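# Press in the gauge pin on the magnet-marked post

## Task

Find the post on the checking fixture that has a yellow magnet on it. Press that post's gauge pin fully home and keep it fully in for one second; it may spring back out afterwards. Do not disturb the other three pins, and do not move the magnet.

## Robot and tools

Robot: two UR20-type arms, left_arm and right_arm. Each carries a Robotiq 2F-85 two-finger gripper and a wrist camera: cam_left_wrist and cam_right_wrist, both 896x504 pixels.

Frames: the scene frame has its origin at table-top height, midway between the arms. +z points up, +x points out over the table, and left_arm sits on the +y side. Calibrated bases are left_arm at (+0.060, +0.928, 0) m and right_arm at (-0.064, -0.817, 0) m, each turned only about 2 degrees or less about z. Printed hand positions, orientations and velocities use the arm's own base frame. Motion offsets use the axes of that arm's current Hand target, which is the gripper frame. In that frame the fingers point along +z, they open and close along y, and the camera block sticks out about 10 cm toward +x. end_effector_position is the point between the pads when they are shut. Closed fingertips reach about 19 mm past it; fully open ones reach about 6 mm past it.

execute_actions(actions, cameras): actions is a list of actions. Each action is a table of at most 15 rows, and each row runs for one 1/30 s step. One action always lasts 15 steps (0.5 s); if the table is shorter, its last row repeats. Each row is one flat list of 18 numbers in [-1, 1] covering both arms, even if only one moves. Order: left dx, dy, dz, rx, ry, rz, gripper position, force_limit, speed, then the same nine for the right arm. dx..rz are offsets, not poses. They are measured from the Hand target at the start of that action, along its own axes, and every row counts from that same start, not from the previous row. Scale: 1.0 is 0.6 m or 180 degrees. rx, ry, rz form one rotation vector. Sending six zeros re-commands the current Hand target. Gripper position: +1 is fully open (85 mm), about -0.8 puts the pads together, and -1 closes until something blocks the fingers. force_limit and speed both start at +1; speed -1 gives about 20 mm/s, 0 about 85 mm/s and +1 about 150 mm/s. Always resend a gripper's previous three numbers to leave it unchanged, because 0 counts as a command. cameras: a list of names; omitted or ["all"] gives all cameras, [] gives none.

move(target, speed, blend, stop_force, zero, blocking, cameras): drives each gripper in a straight line. target is one 18-number row in the same layout, or a list of up to 15 such rows. Every row is an offset from the Hand targets at the start of the move, not from the row before it. speed is in m/s (0.002 to 4.2, default 0.25); turning is capped at twice that in rad/s. blend is a corner radius in m. stop_force is in N (6 to 120) and applies to both arms: an arm's path ends when push against its direction of travel passes that value. zero (default true) re-zeroes the sensor first. blocking=false returns early, but it cannot be combined with stop_force. Paths ignore obstacles, the run is cut off at 10 s, and the move: line reports done, off_target, moving, held or fault, plus limits=paced or limits=held.

wait(seconds 0 to 10) lets the scene run while the last commands are held. stop brakes a running move. zoom_image(camera, region [x0, y0, x1, y1] in pixels, at most 504x504) enlarges part of the latest image from a wrist camera. zero_wrist_force(arm) tares that arm's sensor. read_manual gives licence texts. finished_scene(scene, 1 to 3) ends the scene and cannot be undone.

Result lines: Hand target is the last commanded pose after clipping; the gripper often rests a little short of it. Also shown are end_effector_position (m), quaternion, velocities, Joint positions, Joint torques, and Wrist force/torque along the gripper axes, with a third line for the peak since the last reading. A push on a surface reads as force from the surface into the arm. Tool commands shows the current gripper numbers. object_status: 0 moving, 1 blocked while opening, 2 blocked while closing (a grip), 3 reached the requested position. position_measured is in counts: 3 is open, about 78 is 60 mm, 130 is 40 mm, 180 is 20 mm and 230 is closed. "within noise" means the arm is still.

Motion notes: commanded orientation is clipped to 32 degrees from the measured one at each step. The arm's response lags commands by about 0.2 s. Joint speed is limited, so big moves can still be unfinished when a result arrives. Keep paths away from an arm's own base, or its shoulder posture may flip. A clearance check holds back commands that would bring the arms too close together.

Avoid: the arms are stiff, so a target even slightly beyond a firm contact can trigger a fault. A net force of about 150 N, or contact torque at a joint limit (wrist joints 98.4 N m), stops that arm for 10 s. For the pin, approach slowly with a small stop_force, or step in with small offsets while watching Wrist force. Then hold with wait for at least one second, and back off with a move that has no stop_force. Do not hit the magnet or the neighbouring pins, do not let the arms strike each other, and do not knock anything off the table. Motors warn at 70 °C and lock at 85 °C, so avoid pressing for long against poses the arm cannot reach.

Each tool is called after "Request:" by a JSON object that holds its "op" and its "data".

## Session

Request:
{"op": "execute_actions", "data": {"actions": []}}

Scene clock: 0.00 s.
left_arm: end_effector_position=(+0.6452, +0.5338, +0.3687) position_measured=3 object_status=3 end_effector_quat_wxyz=(+0.054, +0.895, -0.431, +0.101) | right_arm: end_effector_position=(+1.0094, -0.4085, +0.1239) position_measured=3 object_status=3 end_effector_quat_wxyz=(+0.497, -0.362, -0.574, -0.541)
Joint positions: left_arm=[0.541 -1.507 2.094 -2.179 -1.799 -1.706] | right_arm=[2.693 -2.576 -1.22 -2.623 2.507 -0.374]
Joint velocities: within noise
Joint torques (N m): no reading
Motor temperatures (°C): left_arm=[24 36 26 39 35 34] | right_arm=[29 36 36 38 34 39]
Wrist force (N): no reading
Wrist torque (N m): no reading
Wrist force, peak (N): no reading
Hand target: left_arm +0.6452, +0.5338, +0.3687; +0.054, +0.895, -0.431, +0.101 | right_arm +1.0094, -0.4085, +0.1239; +0.497, -0.362, -0.574, -0.541
Tool commands: left_gripper/position=+1.0 left_gripper/force_limit=+1.0 left_gripper/speed=+1.0 right_gripper/position=+1.0 right_gripper/force_limit=+1.0 right_gripper/speed=+1.0

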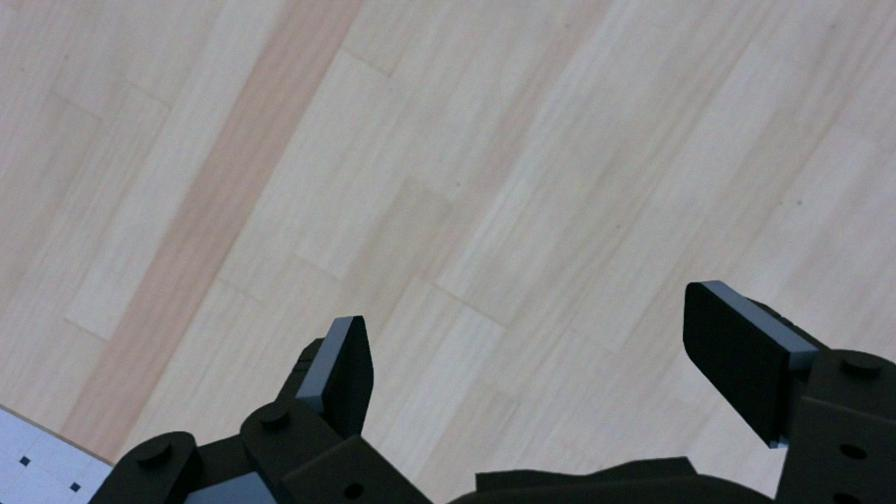

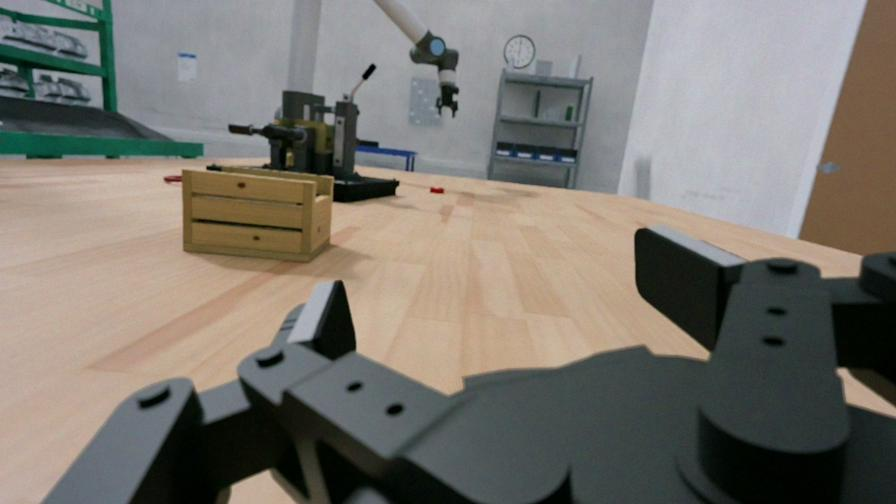

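Request:
{"op": "zoom_image", "data": {"camera": "cam_right_wrist", "region": [150, 50, 470, 230]}}

Scaled by 1.575 from the camera's 896x504 image, which has a finer 1280x720 frame.

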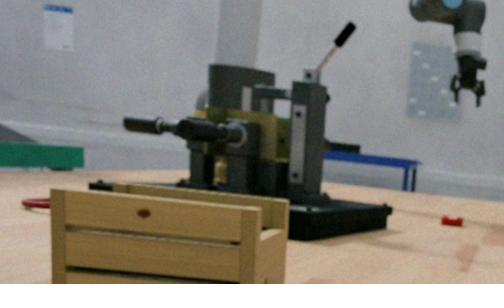

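Request:
{"op": "move", "data": {"target": [0.912,0.550,-0.177,-0.2675,0.266,0.3117,-0.8,0,0,0,0,0,0,0,0,1,1,1], "speed": 0.5}}

Scene clock: 4.00 s.
left_arm: end_effector_position=(+0.7059, -0.0684, +0.5993) position_measured=229 object_status=3 end_effector_quat_wxyz=(-0.497, -0.394, +0.724, -0.271) | right_arm: end_effector_position=(+1.0094, -0.4085, +0.1239) position_measured=3 object_status=3 end_effector_quat_wxyz=(+0.497, -0.362, -0.574, -0.541)
Joint positions: left_arm=[-0.006 -1.46 1.8 -0.963 -2.477 -0.514] | right_arm=[2.693 -2.576 -1.22 -2.623 2.507 -0.374]
Joint velocities: within noise
Joint torques (N m): left_arm=[-14.16 -87.9 -120.38 1.46 -6.92 3.21] | right_arm=[-5.22 246.29 74.08 -2.36 1.28 -0.26]
Motor temperatures (°C): left_arm=[24 36 26 39 35 34] | right_arm=[29 36 36 38 34 39]
Wrist force (N): left_arm=[0.7 -0.2 1.0] | right_arm=[-0.1 0.2 0.1]
Wrist torque (N m): left_arm=[0.18 0.25 -0.11] | right_arm=[0.04 0.01 0.00]
Wrist force, peak (N): left_arm=[2.8 -3.0 3.4] | right_arm=[0.0 0.4 0.5]
Hand target: left_arm +0.7059, -0.0685, +0.5993; -0.497, -0.394, +0.724, -0.271 | right_arm +1.0094, -0.4085, +0.1239; +0.497, -0.362, -0.574, -0.541
Off the commanded pose: left_arm 0.000 m, 0 deg | right_arm 0.000 m, 0 deg.
move: done
camera_calibration:
cam_left_wrist: T_world_to_cam=[[-0.80616, 0.579608, -0.119003, 0.696868], [0.447119, 0.465002, -0.764105, 0.197323], [-0.387545, -0.669199, -0.63402, 0.733742], [0, 0, 0, 1]] pos_world=[0.757917, -0.00464613, 0.698912]

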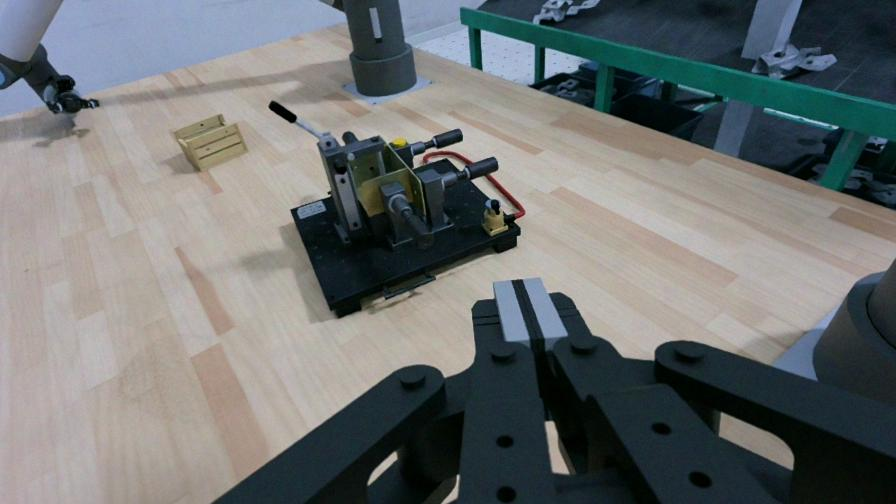

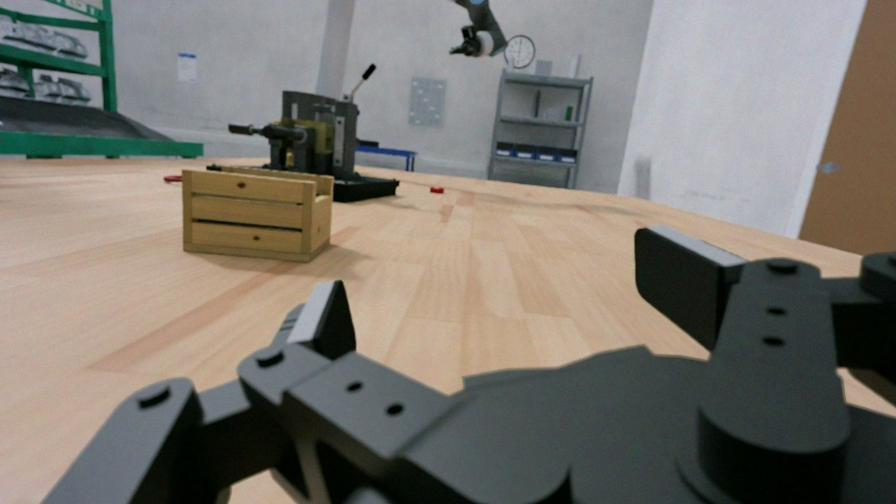

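Request:
{"op": "zoom_image", "data": {"camera": "cam_left_wrist", "region": [260, 80, 540, 320]}}

Scaled by 1.800 from the camera's 896x504 image, which has a finer 1280x720 frame.

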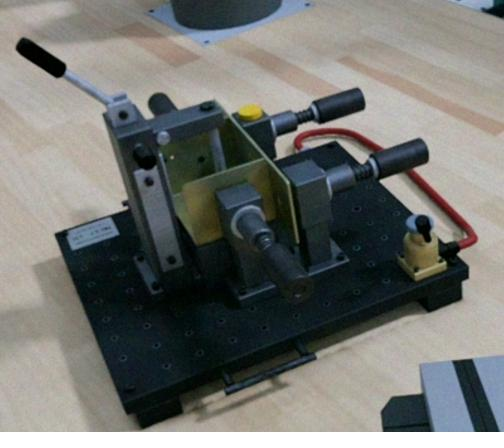

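Request:
{"op": "move", "data": {"target": [0.225,0.067,0.991,-0.231,-0.333,0.336,-0.8,0,0,0,0,0,0,0,0,1,1,1], "speed": 0.5, "cameras": []}}

Request:
{"op": "move", "data": {"target": [0.3,-0.666,0.104,0,0,0,-0.8,0,0,0,0,0,0,0,0,1,1,1], "speed": 0.4, "cameras": ["cam_left_wrist"]}}

Scene clock: 8.77 s.
left_arm: end_effector_position=(+0.3450, -0.5535, +0.5116) position_measured=229 object_status=3 end_effector_quat_wxyz=(+0.000, +0.107, +0.994, +0.000) end_effector_velocity=(-0.002, -0.002, -0.001) end_effector_angular_velocity=(+0.001, -0.002, -0.004) | right_arm: end_effector_position=(+1.0094, -0.4085, +0.1239) position_measured=3 object_status=3 end_effector_quat_wxyz=(+0.497, -0.362, -0.574, -0.541)
Joint positions: left_arm=[-1.327 -1.846 2.149 -1.873 -1.57 -1.112] | right_arm=[2.693 -2.576 -1.22 -2.623 2.507 -0.374]
Joint velocities: left_arm=[-0.005 0.001 0 0 0.002 -0.001] | right_arm=[within noise]
Joint torques (N m): left_arm=[-24.54 -15.1 -122.09 -6.83 4.34 -4.4] | right_arm=[-0.66 255.27 72.47 -1.63 2.81 1.18]
Motor temperatures (°C): left_arm=[24 36 26 39 35 34] | right_arm=[29 36 36 38 34 39]
Wrist force (N): left_arm=[-0.2 -0.7 -0.3] | right_arm=[0.0 0.3 0.2]
Wrist torque (N m): left_arm=[-0.21 -0.02 0.07] | right_arm=[0.06 -0.01 0.00]
Wrist force, peak (N): left_arm=[2.8 -4.7 0.6] | right_arm=[0.1 0.5 0.5]
Hand target: left_arm +0.3449, -0.5536, +0.5116; +0.000, +0.107, +0.994, +0.000 | right_arm +1.0094, -0.4085, +0.1239; +0.497, -0.362, -0.574, -0.541
Off the commanded pose: left_arm 0.000 m, 0 deg | right_arm 0.000 m, 0 deg.
move: done
No camera images: "cameras" was empty.

Scene clock: 10.53 s.
left_arm: end_effector_position=(+0.0839, -0.9053, +0.4487) position_measured=229 object_status=3 end_effector_quat_wxyz=(+0.000, +0.107, +0.994, +0.000) | right_arm: end_effector_position=(+1.0094, -0.4085, +0.1239) position_measured=3 object_status=3 end_effector_quat_wxyz=(+0.497, -0.362, -0.574, -0.541)
Joint positions: left_arm=[-1.702 -1.492 1.931 -2.009 -1.57 -1.486] | right_arm=[2.693 -2.576 -1.22 -2.623 2.507 -0.374]
Joint velocities: within noise
Joint torques (N m): left_arm=[-18.76 -88.32 -120.65 -12.99 5.41 -4.3] | right_arm=[-1.14 251.5 74.51 -0.76 2.55 1.91]
Motor temperatures (°C): left_arm=[24 36 26 39 35 34] | right_arm=[29 36 36 38 34 39]
Wrist force (N): left_arm=[0.3 -0.5 -0.5] | right_arm=[0.3 0.2 0.4]
Wrist torque (N m): left_arm=[-0.17 -0.17 0.08] | right_arm=[0.04 -0.06 0.00]
Wrist force, peak (N): left_arm=[1.6 -4.2 0.4] | right_arm=[0.3 0.7 0.4]
Hand target: left_arm +0.0837, -0.9055, +0.4487; +0.000, +0.107, +0.994, +0.000 | right_arm +1.0094, -0.4085, +0.1239; +0.497, -0.362, -0.574, -0.541
Off the commanded pose: left_arm 0.000 m, 0 deg | right_arm 0.000 m, 0 deg.
move: done
camera_calibration:
cam_left_wrist: T_world_to_cam=[[0.3377, 0.941241, 0.00497647, 0.838372], [0.892271, -0.321804, 0.316694, -0.485006], [0.299687, -0.102507, -0.948515, 0.433685], [0, 0, 0, 1]] pos_world=[0.0196692, -0.900731, 0.560783]
Images, in order (width x height): cam_left_wrist 896x504.

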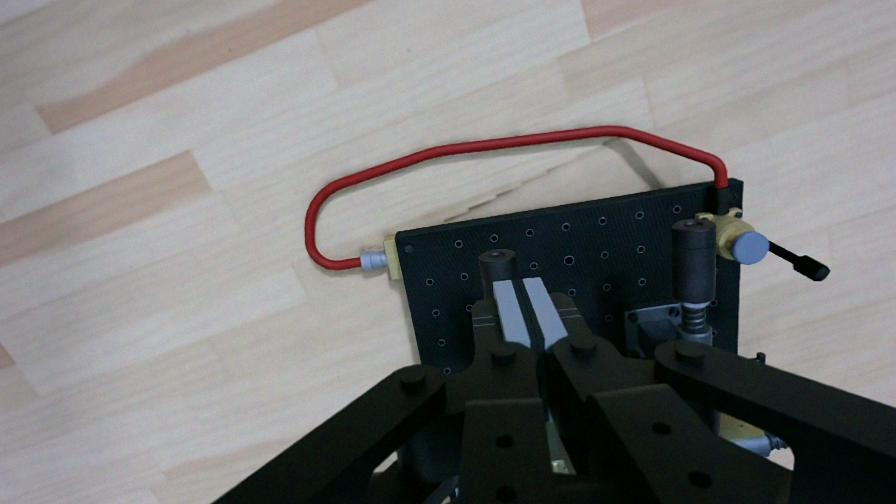

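Request:
{"op": "zoom_image", "data": {"camera": "cam_left_wrist", "region": [440, 200, 780, 380]}}

Scaled by 1.482 from the camera's 896x504 image, which has a finer 1280x720 frame.

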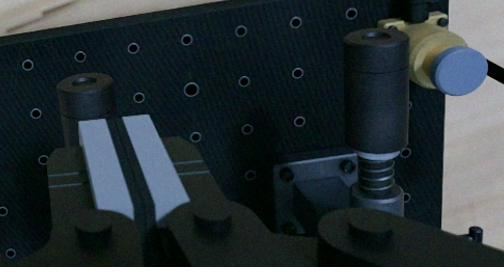

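Request:
{"op": "move", "data": {"target": [0.0128,0.032,0.431,0,0,0,-0.8,0,0,0,0,0,0,0,0,1,1,1], "speed": 0.25, "cameras": ["cam_left_wrist"]}}

Scene clock: 13.77 s.
left_arm: end_effector_position=(+0.0805, -0.8848, +0.1902) position_measured=229 object_status=3 end_effector_quat_wxyz=(+0.000, +0.107, +0.994, +0.000) | right_arm: end_effector_position=(+1.0094, -0.4085, +0.1239) position_measured=3 object_status=3 end_effector_quat_wxyz=(+0.497, -0.362, -0.574, -0.541)
Joint positions: left_arm=[-1.708 -1.313 2.153 -2.41 -1.57 -1.493] | right_arm=[2.693 -2.576 -1.22 -2.623 2.507 -0.374]
Joint velocities: within noise
Joint torques (N m): left_arm=[-19.2 -104.51 -55.99 -13.91 0.38 -4.33] | right_arm=[-2.89 252.53 73.44 -2.18 3.03 3.37]
Motor temperatures (°C): left_arm=[24 36 26 39 35 34] | right_arm=[29 36 36 37 34 39]
Wrist force (N): left_arm=[0.1 -0.4 0.0] | right_arm=[0.3 0.3 0.4]
Wrist torque (N m): left_arm=[-0.17 -0.15 0.10] | right_arm=[0.06 -0.05 0.00]
Wrist force, peak (N): left_arm=[-0.1 -0.7 -3.5] | right_arm=[0.0 0.5 0.5]
Hand target: left_arm +0.0806, -0.8848, +0.1901; +0.000, +0.107, +0.994, +0.000 | right_arm +1.0094, -0.4085, +0.1239; +0.497, -0.362, -0.574, -0.541
Off the commanded pose: left_arm 0.000 m, 0 deg | right_arm 0.000 m, 0 deg.
move: done
camera_calibration:
cam_left_wrist: T_world_to_cam=[[0.337671, 0.941251, 0.00496592, 0.821584], [0.892281, -0.321774, 0.316694, -0.393605], [0.299687, -0.102507, -0.948515, 0.191573], [0, 0, 0, 1]] pos_world=[0.0163691, -0.880331, 0.302283]
Images, in order (width x height): cam_left_wrist 896x504.

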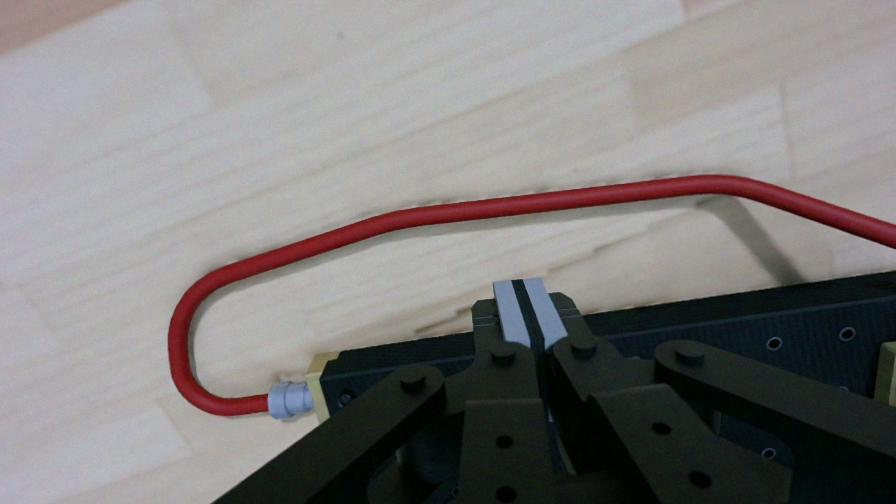

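Request:
{"op": "move", "data": {"target": [-0.2,0,0,0,0,0,-0.8,0,0,0,0,0,0,0,0,1,1,1], "speed": 0.04, "stop_force": 10, "cameras": ["cam_left_wrist"]}}

Scene clock: 17.47 s.
left_arm: end_effector_position=(+0.1646, -0.9032, +0.1901) position_measured=229 object_status=3 end_effector_quat_wxyz=(+0.000, +0.107, +0.994, +0.001) | right_arm: end_effector_position=(+1.0094, -0.4085, +0.1239) position_measured=3 object_status=3 end_effector_quat_wxyz=(+0.497, -0.362, -0.574, -0.541)
Joint positions: left_arm=[-1.612 -1.285 2.112 -2.397 -1.57 -1.396] | right_arm=[2.693 -2.576 -1.22 -2.623 2.507 -0.374]
Joint velocities: within noise
Joint torques (N m): left_arm=[-10.33 -158.91 -55 -11.65 5.48 -4.22] | right_arm=[-1.08 251.54 75.4 -1.28 3.39 3.45]
Motor temperatures (°C): left_arm=[24 36 26 39 35 34] | right_arm=[29 36 36 37 34 39]
Wrist force (N): left_arm=[8.5 -3.0 -0.1] | right_arm=[-0.1 0.4 0.5]
Wrist torque (N m): left_arm=[-0.06 -0.01 0.05] | right_arm=[0.07 0.03 0.00]
Wrist force, peak (N): left_arm=[10.6 1.6 0.0] | right_arm=[0.5 0.5 0.3]
Hand target: left_arm +0.1646, -0.9032, +0.1901; +0.000, +0.107, +0.994, +0.001 (not the last commanded pose) | right_arm +1.0094, -0.4085, +0.1239; +0.497, -0.362, -0.574, -0.541
Off the commanded pose: left_arm 0.034 m, 0 deg | right_arm 0.000 m, 0 deg.
move: contact (left_arm)
camera_calibration:
cam_left_wrist: T_world_to_cam=[[0.33767, 0.941251, 0.00506535, 0.810415], [0.892281, -0.321807, 0.316664, -0.474433], [0.29969, -0.102408, -0.948524, 0.164521], [0, 0, 0, 1]] pos_world=[0.100369, -0.898631, 0.302183]
Images, in order (width x height): cam_left_wrist 896x504.

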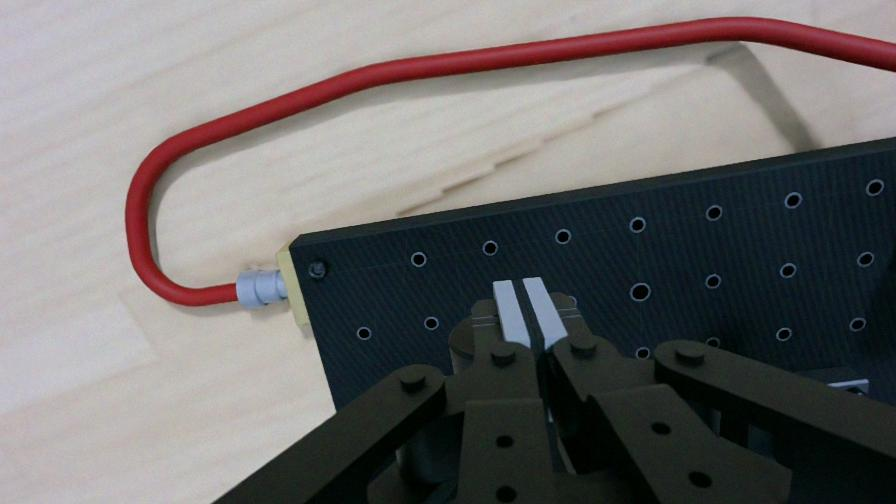

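Request:
{"op": "move", "data": {"target": [-0.08,0,0,0,0,0,-0.8,0,0,0,0,0,0,0,0,1,1,1], "speed": 0.02, "stop_force": 40, "zero": false, "cameras": ["cam_left_wrist"]}}

Request:
{"op": "wait", "data": {"seconds": 1.2}}

Scene clock: 19.77 s.
left_arm: end_effector_position=(+0.1749, -0.9054, +0.1901) position_measured=229 object_status=3 end_effector_quat_wxyz=(+0.000, +0.107, +0.994, +0.001) | right_arm: end_effector_position=(+1.0094, -0.4085, +0.1239) position_measured=3 object_status=3 end_effector_quat_wxyz=(+0.497, -0.362, -0.574, -0.541)
Joint positions: left_arm=[-1.6 -1.281 2.106 -2.395 -1.57 -1.385] | right_arm=[2.693 -2.576 -1.22 -2.623 2.507 -0.374]
Joint velocities: within noise
Joint torques (N m): left_arm=[6.02 -162.72 -62.66 -13.56 15.02 -3.72] | right_arm=[1.42 249.45 75.12 -0.62 3.47 3.97]
Motor temperatures (°C): left_arm=[24 36 26 39 35 34] | right_arm=[29 36 36 37 34 39]
Wrist force (N): left_arm=[38.0 -0.8 0.8] | right_arm=[0.3 0.0 0.4]
Wrist torque (N m): left_arm=[-0.17 0.36 -0.08] | right_arm=[0.01 -0.06 0.00]
Wrist force, peak (N): left_arm=[86.1 10.8 -16.1] | right_arm=[0.2 0.5 0.7]
Hand target: left_arm +0.1749, -0.9054, +0.1901; +0.000, +0.107, +0.994, +0.001 (not the last commanded pose) | right_arm +1.0094, -0.4085, +0.1239; +0.497, -0.362, -0.574, -0.541
Off the commanded pose: left_arm 0.037 m, 0 deg | right_arm 0.000 m, 0 deg.
move: contact (left_arm)
camera_calibration:
cam_left_wrist: T_world_to_cam=[[0.33767, 0.941251, 0.00506575, 0.808973], [0.892271, -0.321803, 0.316695, -0.484458], [0.29972, -0.102418, -0.948514, 0.161258], [0, 0, 0, 1]] pos_world=[0.110769, -0.900831, 0.302283]
Images, in order (width x height): cam_left_wrist 896x504.

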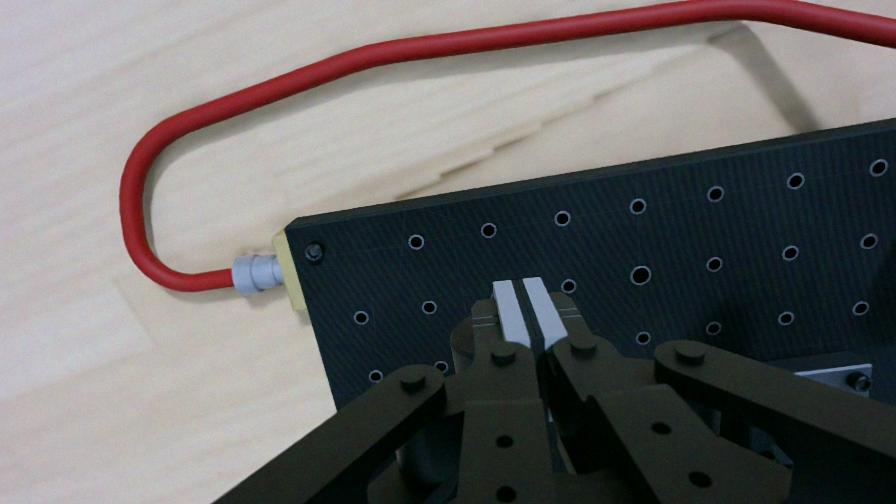

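Scene clock: 20.97 s.
left_arm: end_effector_position=(+0.1749, -0.9054, +0.1901) position_measured=229 object_status=3 end_effector_quat_wxyz=(+0.000, +0.107, +0.994, +0.001) | right_arm: end_effector_position=(+1.0094, -0.4085, +0.1239) position_measured=3 object_status=3 end_effector_quat_wxyz=(+0.497, -0.362, -0.574, -0.541)
Joint positions: left_arm=[-1.6 -1.281 2.106 -2.395 -1.57 -1.385] | right_arm=[2.693 -2.576 -1.22 -2.623 2.507 -0.374]
Joint velocities: within noise
Joint torques (N m): left_arm=[8.54 -163.5 -69.63 -8.79 8.21 -3.93] | right_arm=[-1.22 252.73 74.69 -0.35 3.55 3.81]
Motor temperatures (°C): left_arm=[24 36 26 39 35 34] | right_arm=[29 36 36 37 34 39]
Wrist force (N): left_arm=[37.2 -2.1 0.7] | right_arm=[0.1 0.4 0.3]
Wrist torque (N m): left_arm=[-0.14 0.29 -0.06] | right_arm=[0.07 -0.01 0.00]
Wrist force, peak (N): left_arm=[38.0 -0.4 1.0] | right_arm=[0.4 0.6 0.3]
Hand target: left_arm +0.1749, -0.9054, +0.1901; +0.000, +0.107, +0.994, +0.001 (not the last commanded pose) | right_arm +1.0094, -0.4085, +0.1239; +0.497, -0.362, -0.574, -0.541
Tool commands: left_gripper/position=-0.8 left_gripper/force_limit=+0.0 left_gripper/speed=+0.0 right_gripper/position=+1.0 right_gripper/force_limit=+1.0 right_gripper/speed=+1.0
Off the commanded pose: left_arm 0.037 m, 0 deg | right_arm 0.000 m, 0 deg.
wait: 1.20 s; at rest by 0.17 s
camera_calibration:
cam_left_wrist: T_world_to_cam=[[0.33767, 0.941251, 0.00506535, 0.809007], [0.892281, -0.321807, 0.316664, -0.484363], [0.29969, -0.102408, -0.948524, 0.161304], [0, 0, 0, 1]] pos_world=[0.110669, -0.900831, 0.302283]

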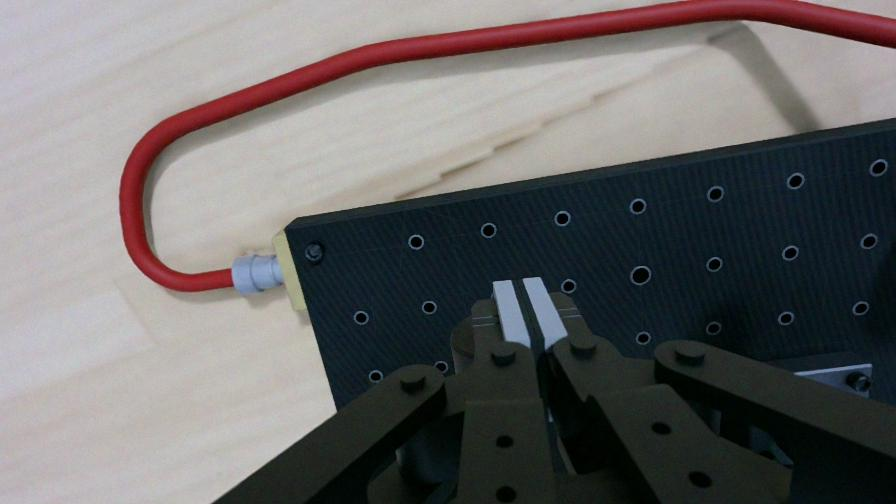

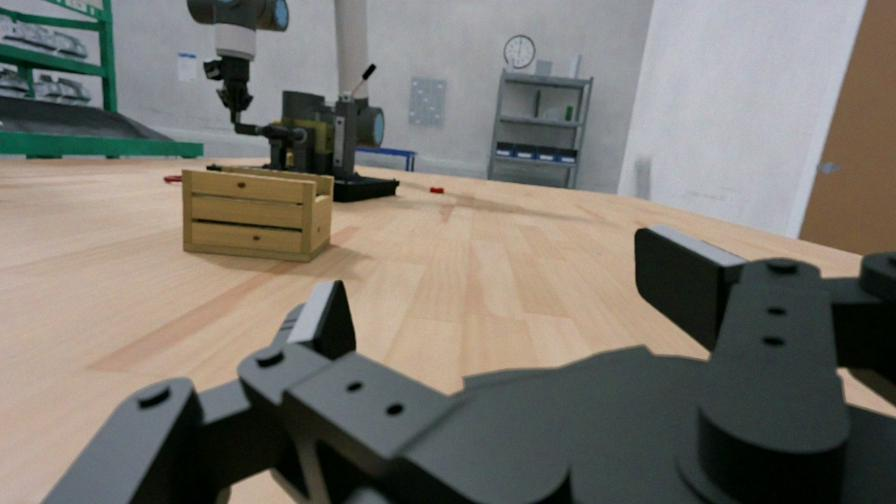

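Request:
{"op": "zoom_image", "data": {"camera": "cam_right_wrist", "region": [190, 50, 350, 170]}}

Scaled by 3.150 from the camera's 896x504 image, which has a finer 1280x720 frame.

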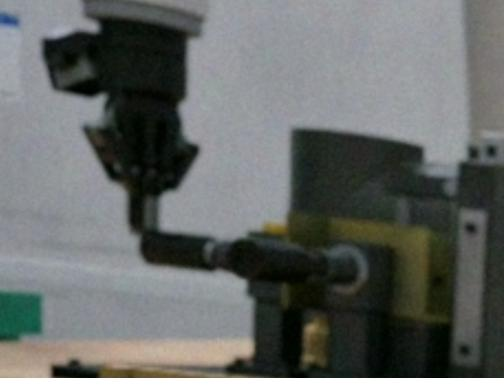

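Request:
{"op": "move", "data": {"target": [-0.0033,0,0,0,0,0,-0.8,0,0,0,0,0,0,0,0,1,1,1], "speed": 0.01, "cameras": []}}

Request:
{"op": "wait", "data": {"seconds": 1.2, "cameras": ["cam_left_wrist"]}}

Scene clock: 22.20 s.
left_arm: end_effector_position=(+0.1734, -0.9050, +0.1899) position_measured=229 object_status=3 end_effector_quat_wxyz=(-0.001, +0.107, +0.994, +0.001) | right_arm: end_effector_position=(+1.0094, -0.4085, +0.1239) position_measured=3 object_status=3 end_effector_quat_wxyz=(+0.497, -0.362, -0.574, -0.541)
Joint positions: left_arm=[-1.601 -1.281 2.106 -2.395 -1.572 -1.387] | right_arm=[2.693 -2.576 -1.22 -2.623 2.507 -0.374]
Joint velocities: within noise
Joint torques (N m): left_arm=[9.23 -137.04 -79.5 -9.75 1.2 0.62] | right_arm=[-6.14 255.66 73.23 -0.92 3.74 3.61]
Motor temperatures (°C): left_arm=[24 36 26 39 35 34] | right_arm=[29 36 36 37 34 39]
Wrist force (N): left_arm=[12.2 0.0 0.3] | right_arm=[0.2 0.0 0.1]
Wrist torque (N m): left_arm=[-0.14 0.11 0.01] | right_arm=[-0.01 -0.04 -0.01]
Wrist force, peak (N): left_arm=[155.4 8.9 -17.8] | right_arm=[-0.1 0.5 0.4]
Hand target: left_arm +0.1734, -0.9050, +0.1899; -0.001, +0.107, +0.994, +0.001 (not the last commanded pose) | right_arm +1.0094, -0.4085, +0.1239; +0.497, -0.362, -0.574, -0.541
Tool commands: left_gripper/position=-0.796078 left_gripper/force_limit=+0.003922 left_gripper/speed=+0.003922 right_gripper/position=+1.0 right_gripper/force_limit=+1.0 right_gripper/speed=+1.0
Off the commanded pose: left_arm 0.003 m, 0 deg | right_arm 0.000 m, 0 deg.
FORCE FAULT: contact force on the left arm reached its limit, and that arm stopped. The contact can be on any part of that arm, not only on its tool. That arm's remaining commands of this call were not run. That arm is still stopped at the end of this call. That arm stays stopped for about 10 more seconds. Until then a move that you send moves the other arm only, and its call returns only when the move has ended. Once the stop has ended, the next robot result says so. If the stop ends while you think or write, that arm runs what you send next, counted from a new Hand target: where the arm stands when the stop ends. While its stop runs, that arm takes no new command, but its gripper still runs the gripper command that each later call begins with. Until it ends, the stop uses up actions while you think or wait. An arm that is not stopped still takes commands.
move: fault (left_arm)
No camera images: "cameras" was empty.

not run: an earlier result of this reply reported a stop or a fault. Calls in your next reply go to the robot.

Request:
{"op": "finished_scene", "data": {"scene": 1}}

The scene is finished: the task was done.


## Next scene

The same job, from a new start.

Request:
{"op": "execute_actions", "data": {"actions": []}}

Scene clock: 0.00 s.
left_arm: end_effector_position=(+1.6020, +0.5513, +0.3701) position_measured=3 object_status=3 end_effector_quat_wxyz=(-0.049, +0.940, +0.190, +0.279) | right_arm: end_effector_position=(+0.4481, +0.4679, +0.3319) position_measured=3 object_status=3 end_effector_quat_wxyz=(-0.272, +0.502, +0.649, +0.503)
Joint positions: left_arm=[0.193 -0.686 0.985 -2.439 -1.472 -3.319] | right_arm=[4.007 -1.969 -2.772 1.193 2.076 2.519]
Joint velocities: within noise
Joint torques (N m): no reading
Motor temperatures (°C): left_arm=[24 35 26 38 34 34] | right_arm=[28 35 36 37 34 38]
Wrist force (N): no reading
Wrist torque (N m): no reading
Wrist force, peak (N): no reading
Hand target: left_arm +1.6020, +0.5513, +0.3701; -0.049, +0.940, +0.190, +0.279 | right_arm +0.4481, +0.4679, +0.3319; -0.272, +0.502, +0.649, +0.503
Tool commands: left_gripper/position=+1.0 left_gripper/force_limit=+1.0 left_gripper/speed=+1.0 right_gripper/position=+1.0 right_gripper/force_limit=+1.0 right_gripper/speed=+1.0
camera_calibration:
cam_left_wrist: T_world_to_cam=[[0.280319, -0.958405, -0.0536817, 0.116011], [-0.933413, -0.259108, -0.248199, 1.75322], [0.223966, 0.119682, -0.967221, 0.0591923], [0, 0, 0, 1]] pos_world=[1.5907, 0.558373, 0.498626]
cam_right_wrist: T_world_to_cam=[[0.956613, -0.13676, 0.257272, -0.433465], [0.120637, -0.61784, -0.776995, 0.502422], [0.265214, 0.774319, -0.574535, -0.162484], [0, 0, 0, 1]] pos_world=[0.39714, 0.37695, 0.408545]

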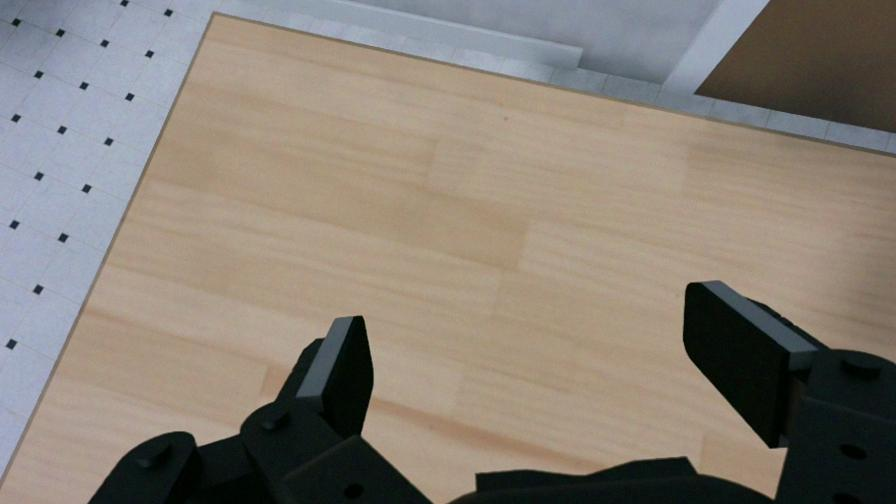

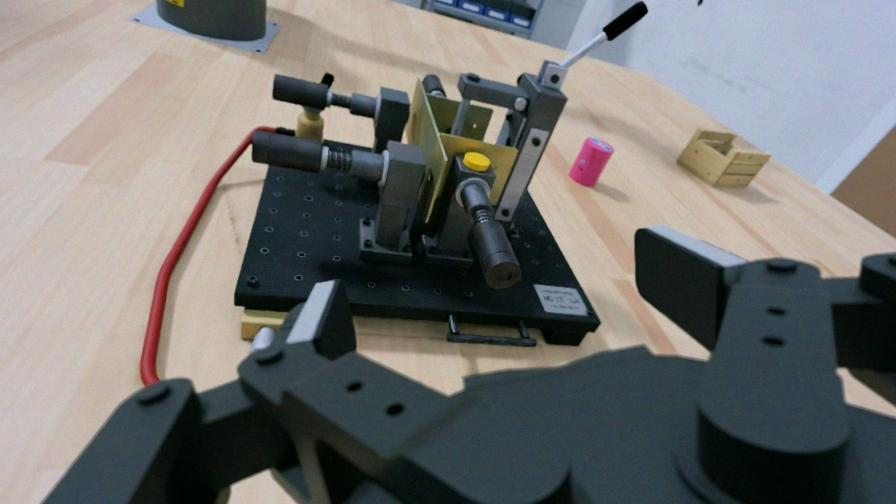

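Request:
{"op": "zoom_image", "data": {"camera": "cam_right_wrist", "region": [400, 130, 580, 310]}}

Scaled by 2.800 from the camera's 896x504 image, which has a finer 1280x720 frame.

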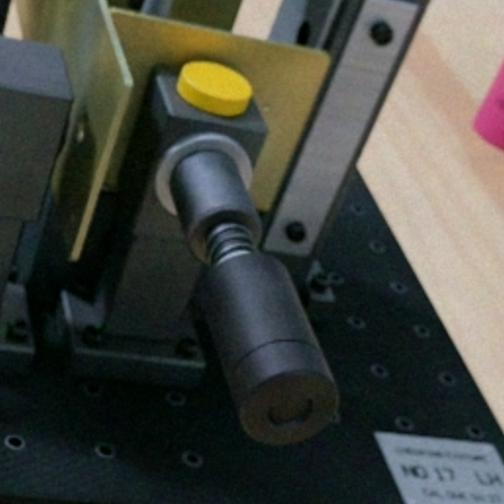

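Request:
{"op": "move", "data": {"target": [0,0,0,0,0,0,1,1,1,-0.22,0.07,0.363,0,0,0,-0.8,0,0], "speed": 0.35, "cameras": ["cam_right_wrist"]}}

Scene clock: 3.77 s.
left_arm: end_effector_position=(+1.6020, +0.5513, +0.3701) position_measured=3 object_status=3 end_effector_quat_wxyz=(-0.049, +0.940, +0.190, +0.279) | right_arm: end_effector_position=(+0.5659, +0.6190, +0.1592) position_measured=229 object_status=3 end_effector_quat_wxyz=(-0.272, +0.502, +0.649, +0.503)
Joint positions: left_arm=[0.193 -0.686 0.985 -2.439 -1.472 -3.319] | right_arm=[4.022 -2.348 -2.505 1.307 2.063 2.526]
Joint velocities: within noise
Joint torques (N m): left_arm=[1.51 -276.26 -105.9 -11.38 2.28 0.02] | right_arm=[24.7 134.04 13.07 2.7 -3.51 5.51]
Motor temperatures (°C): left_arm=[24 35 26 38 34 34] | right_arm=[28 35 36 37 34 38]
Wrist force (N): left_arm=[0.4 0.2 0.0] | right_arm=[-1.3 -0.4 0.1]
Wrist torque (N m): left_arm=[0.04 -0.06 0.00] | right_arm=[-0.05 0.23 -0.11]
Wrist force, peak (N): left_arm=[0.7 -0.5 -0.3] | right_arm=[-3.4 -0.5 3.7]
Hand target: left_arm +1.6020, +0.5513, +0.3701; -0.049, +0.940, +0.190, +0.279 | right_arm +0.5660, +0.6191, +0.1591; -0.272, +0.502, +0.649, +0.503
Off the commanded pose: left_arm 0.000 m, 0 deg | right_arm 0.000 m, 0 deg.
move: done
camera_calibration:
cam_right_wrist: T_world_to_cam=[[0.956613, -0.13676, 0.257272, -0.480963], [0.120637, -0.61784, -0.776995, 0.447391], [0.265214, 0.774319, -0.574535, -0.409921], [0, 0, 0, 1]] pos_world=[0.51484, 0.52805, 0.235845]
Images, in order (width x height): cam_right_wrist 896x504.

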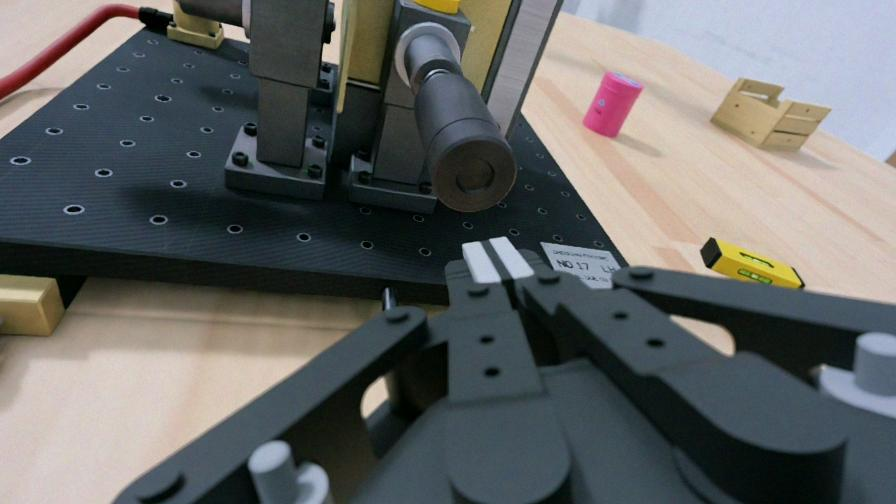

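Request:
{"op": "move", "data": {"target": [[0,0,0,0,0,0,1,1,1,0.0135,0.004,0.0935,0,0,0,-0.8,0,0],[0,0,0,0,0,0,1,1,1,0.052,0.0015,0.186,0,0,0,-0.8,0,0]], "speed": [0.2,0.02], "stop_force": 40, "cameras": ["cam_right_wrist"]}}

Request:
{"op": "wait", "data": {"seconds": 1.1, "cameras": ["cam_right_wrist"]}}

Scene clock: 8.60 s.
left_arm: end_effector_position=(+1.6020, +0.5513, +0.3701) position_measured=3 object_status=3 end_effector_quat_wxyz=(-0.049, +0.940, +0.190, +0.279) | right_arm: end_effector_position=(+0.5737, +0.6808, +0.1474) position_measured=229 object_status=3 end_effector_quat_wxyz=(-0.272, +0.502, +0.649, +0.503)
Joint positions: left_arm=[0.193 -0.686 0.985 -2.439 -1.472 -3.319] | right_arm=[4.076 -2.361 -2.442 1.268 2.013 2.549]
Joint velocities: within noise
Joint torques (N m): left_arm=[1.31 -280.27 -108.43 -11.36 3.1 1.2] | right_arm=[-0.59 142.66 12.23 10.76 6.91 -6.91]
Motor temperatures (°C): left_arm=[24 35 26 38 34 34] | right_arm=[28 35 36 37 34 38]
Wrist force (N): left_arm=[0.4 -0.1 -0.2] | right_arm=[-8.1 -0.5 -34.5]
Wrist torque (N m): left_arm=[-0.01 -0.06 0.00] | right_arm=[0.11 0.14 -0.12]
Wrist force, peak (N): left_arm=[0.7 -0.2 -0.3] | right_arm=[-27.8 -4.1 -135.7]
Hand target: left_arm +1.6020, +0.5513, +0.3701; -0.049, +0.940, +0.190, +0.279 | right_arm +0.5738, +0.6808, +0.1474; -0.272, +0.502, +0.649, +0.503 (not the last commanded pose)
Off the commanded pose: left_arm 0.000 m, 0 deg | right_arm 0.053 m, 0 deg.
move: contact (right_arm); path passed 1 of 2 targets
camera_calibration:
cam_right_wrist: T_world_to_cam=[[0.956607, -0.136763, 0.257291, -0.477032], [0.120634, -0.617891, -0.776955, 0.475475], [0.265237, 0.774278, -0.57458, -0.466626], [0, 0, 0, 1]] pos_world=[0.52274, 0.58985, 0.224045]
Images, in order (width x height): cam_right_wrist 896x504.

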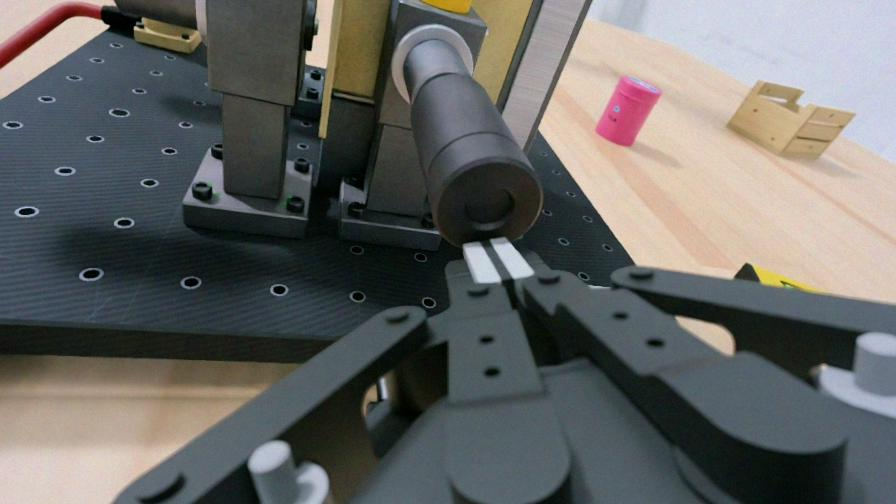

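Scene clock: 9.70 s.
left_arm: end_effector_position=(+1.6020, +0.5513, +0.3701) position_measured=3 object_status=3 end_effector_quat_wxyz=(-0.049, +0.940, +0.190, +0.279) | right_arm: end_effector_position=(+0.5738, +0.6808, +0.1474) position_measured=229 object_status=3 end_effector_quat_wxyz=(-0.272, +0.502, +0.649, +0.503)
Joint positions: left_arm=[0.193 -0.686 0.985 -2.439 -1.472 -3.319] | right_arm=[4.076 -2.361 -2.442 1.268 2.013 2.549]
Joint velocities: within noise
Joint torques (N m): left_arm=[4.45 -281.54 -111.39 -11.81 3.3 1.32] | right_arm=[-1.09 132.67 8.12 11.28 6.94 -6.55]
Motor temperatures (°C): left_arm=[24 35 26 38 34 34] | right_arm=[28 35 36 37 34 38]
Wrist force (N): left_arm=[0.3 0.2 -0.4] | right_arm=[-7.5 -0.3 -32.5]
Wrist torque (N m): left_arm=[0.05 -0.04 -0.01] | right_arm=[0.13 0.15 -0.11]
Wrist force, peak (N): left_arm=[0.4 -0.3 -0.4] | right_arm=[-8.2 -0.5 -34.3]
Hand target: left_arm +1.6020, +0.5513, +0.3701; -0.049, +0.940, +0.190, +0.279 | right_arm +0.5738, +0.6808, +0.1474; -0.272, +0.502, +0.649, +0.503 (not the last commanded pose)
Tool commands: left_gripper/position=+1.0 left_gripper/force_limit=+1.0 left_gripper/speed=+1.0 right_gripper/position=-0.8 right_gripper/force_limit=+0.0 right_gripper/speed=+0.0
Off the commanded pose: left_arm 0.000 m, 0 deg | right_arm 0.053 m, 0 deg.
wait: 1.10 s; at rest by 0.17 s
camera_calibration:
cam_right_wrist: T_world_to_cam=[[0.956614, -0.136744, 0.257274, -0.477043], [0.120611, -0.61795, -0.776911, 0.475512], [0.26522, 0.774235, -0.574647, -0.466576], [0, 0, 0, 1]] pos_world=[0.52274, 0.58985, 0.224045]
Images, in order (width x height): cam_right_wrist 896x504.

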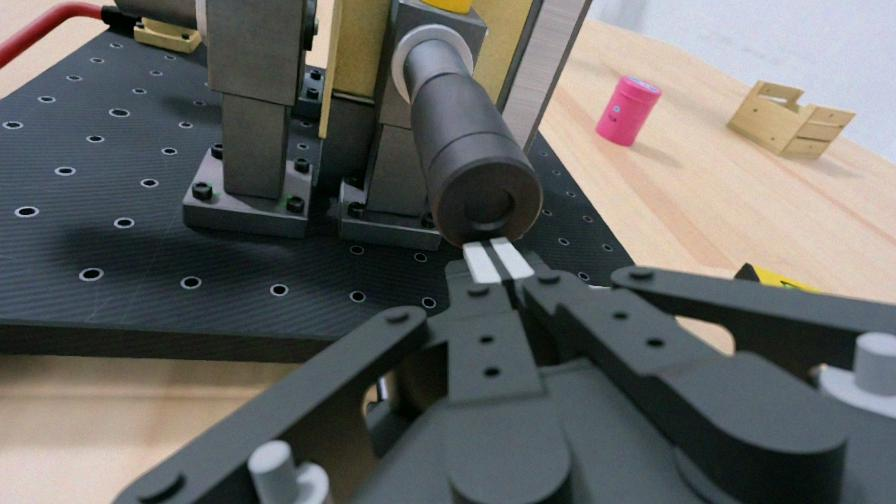

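Request:
{"op": "finished_scene", "data": {"scene": 2}}

The scene is finished: the task was done.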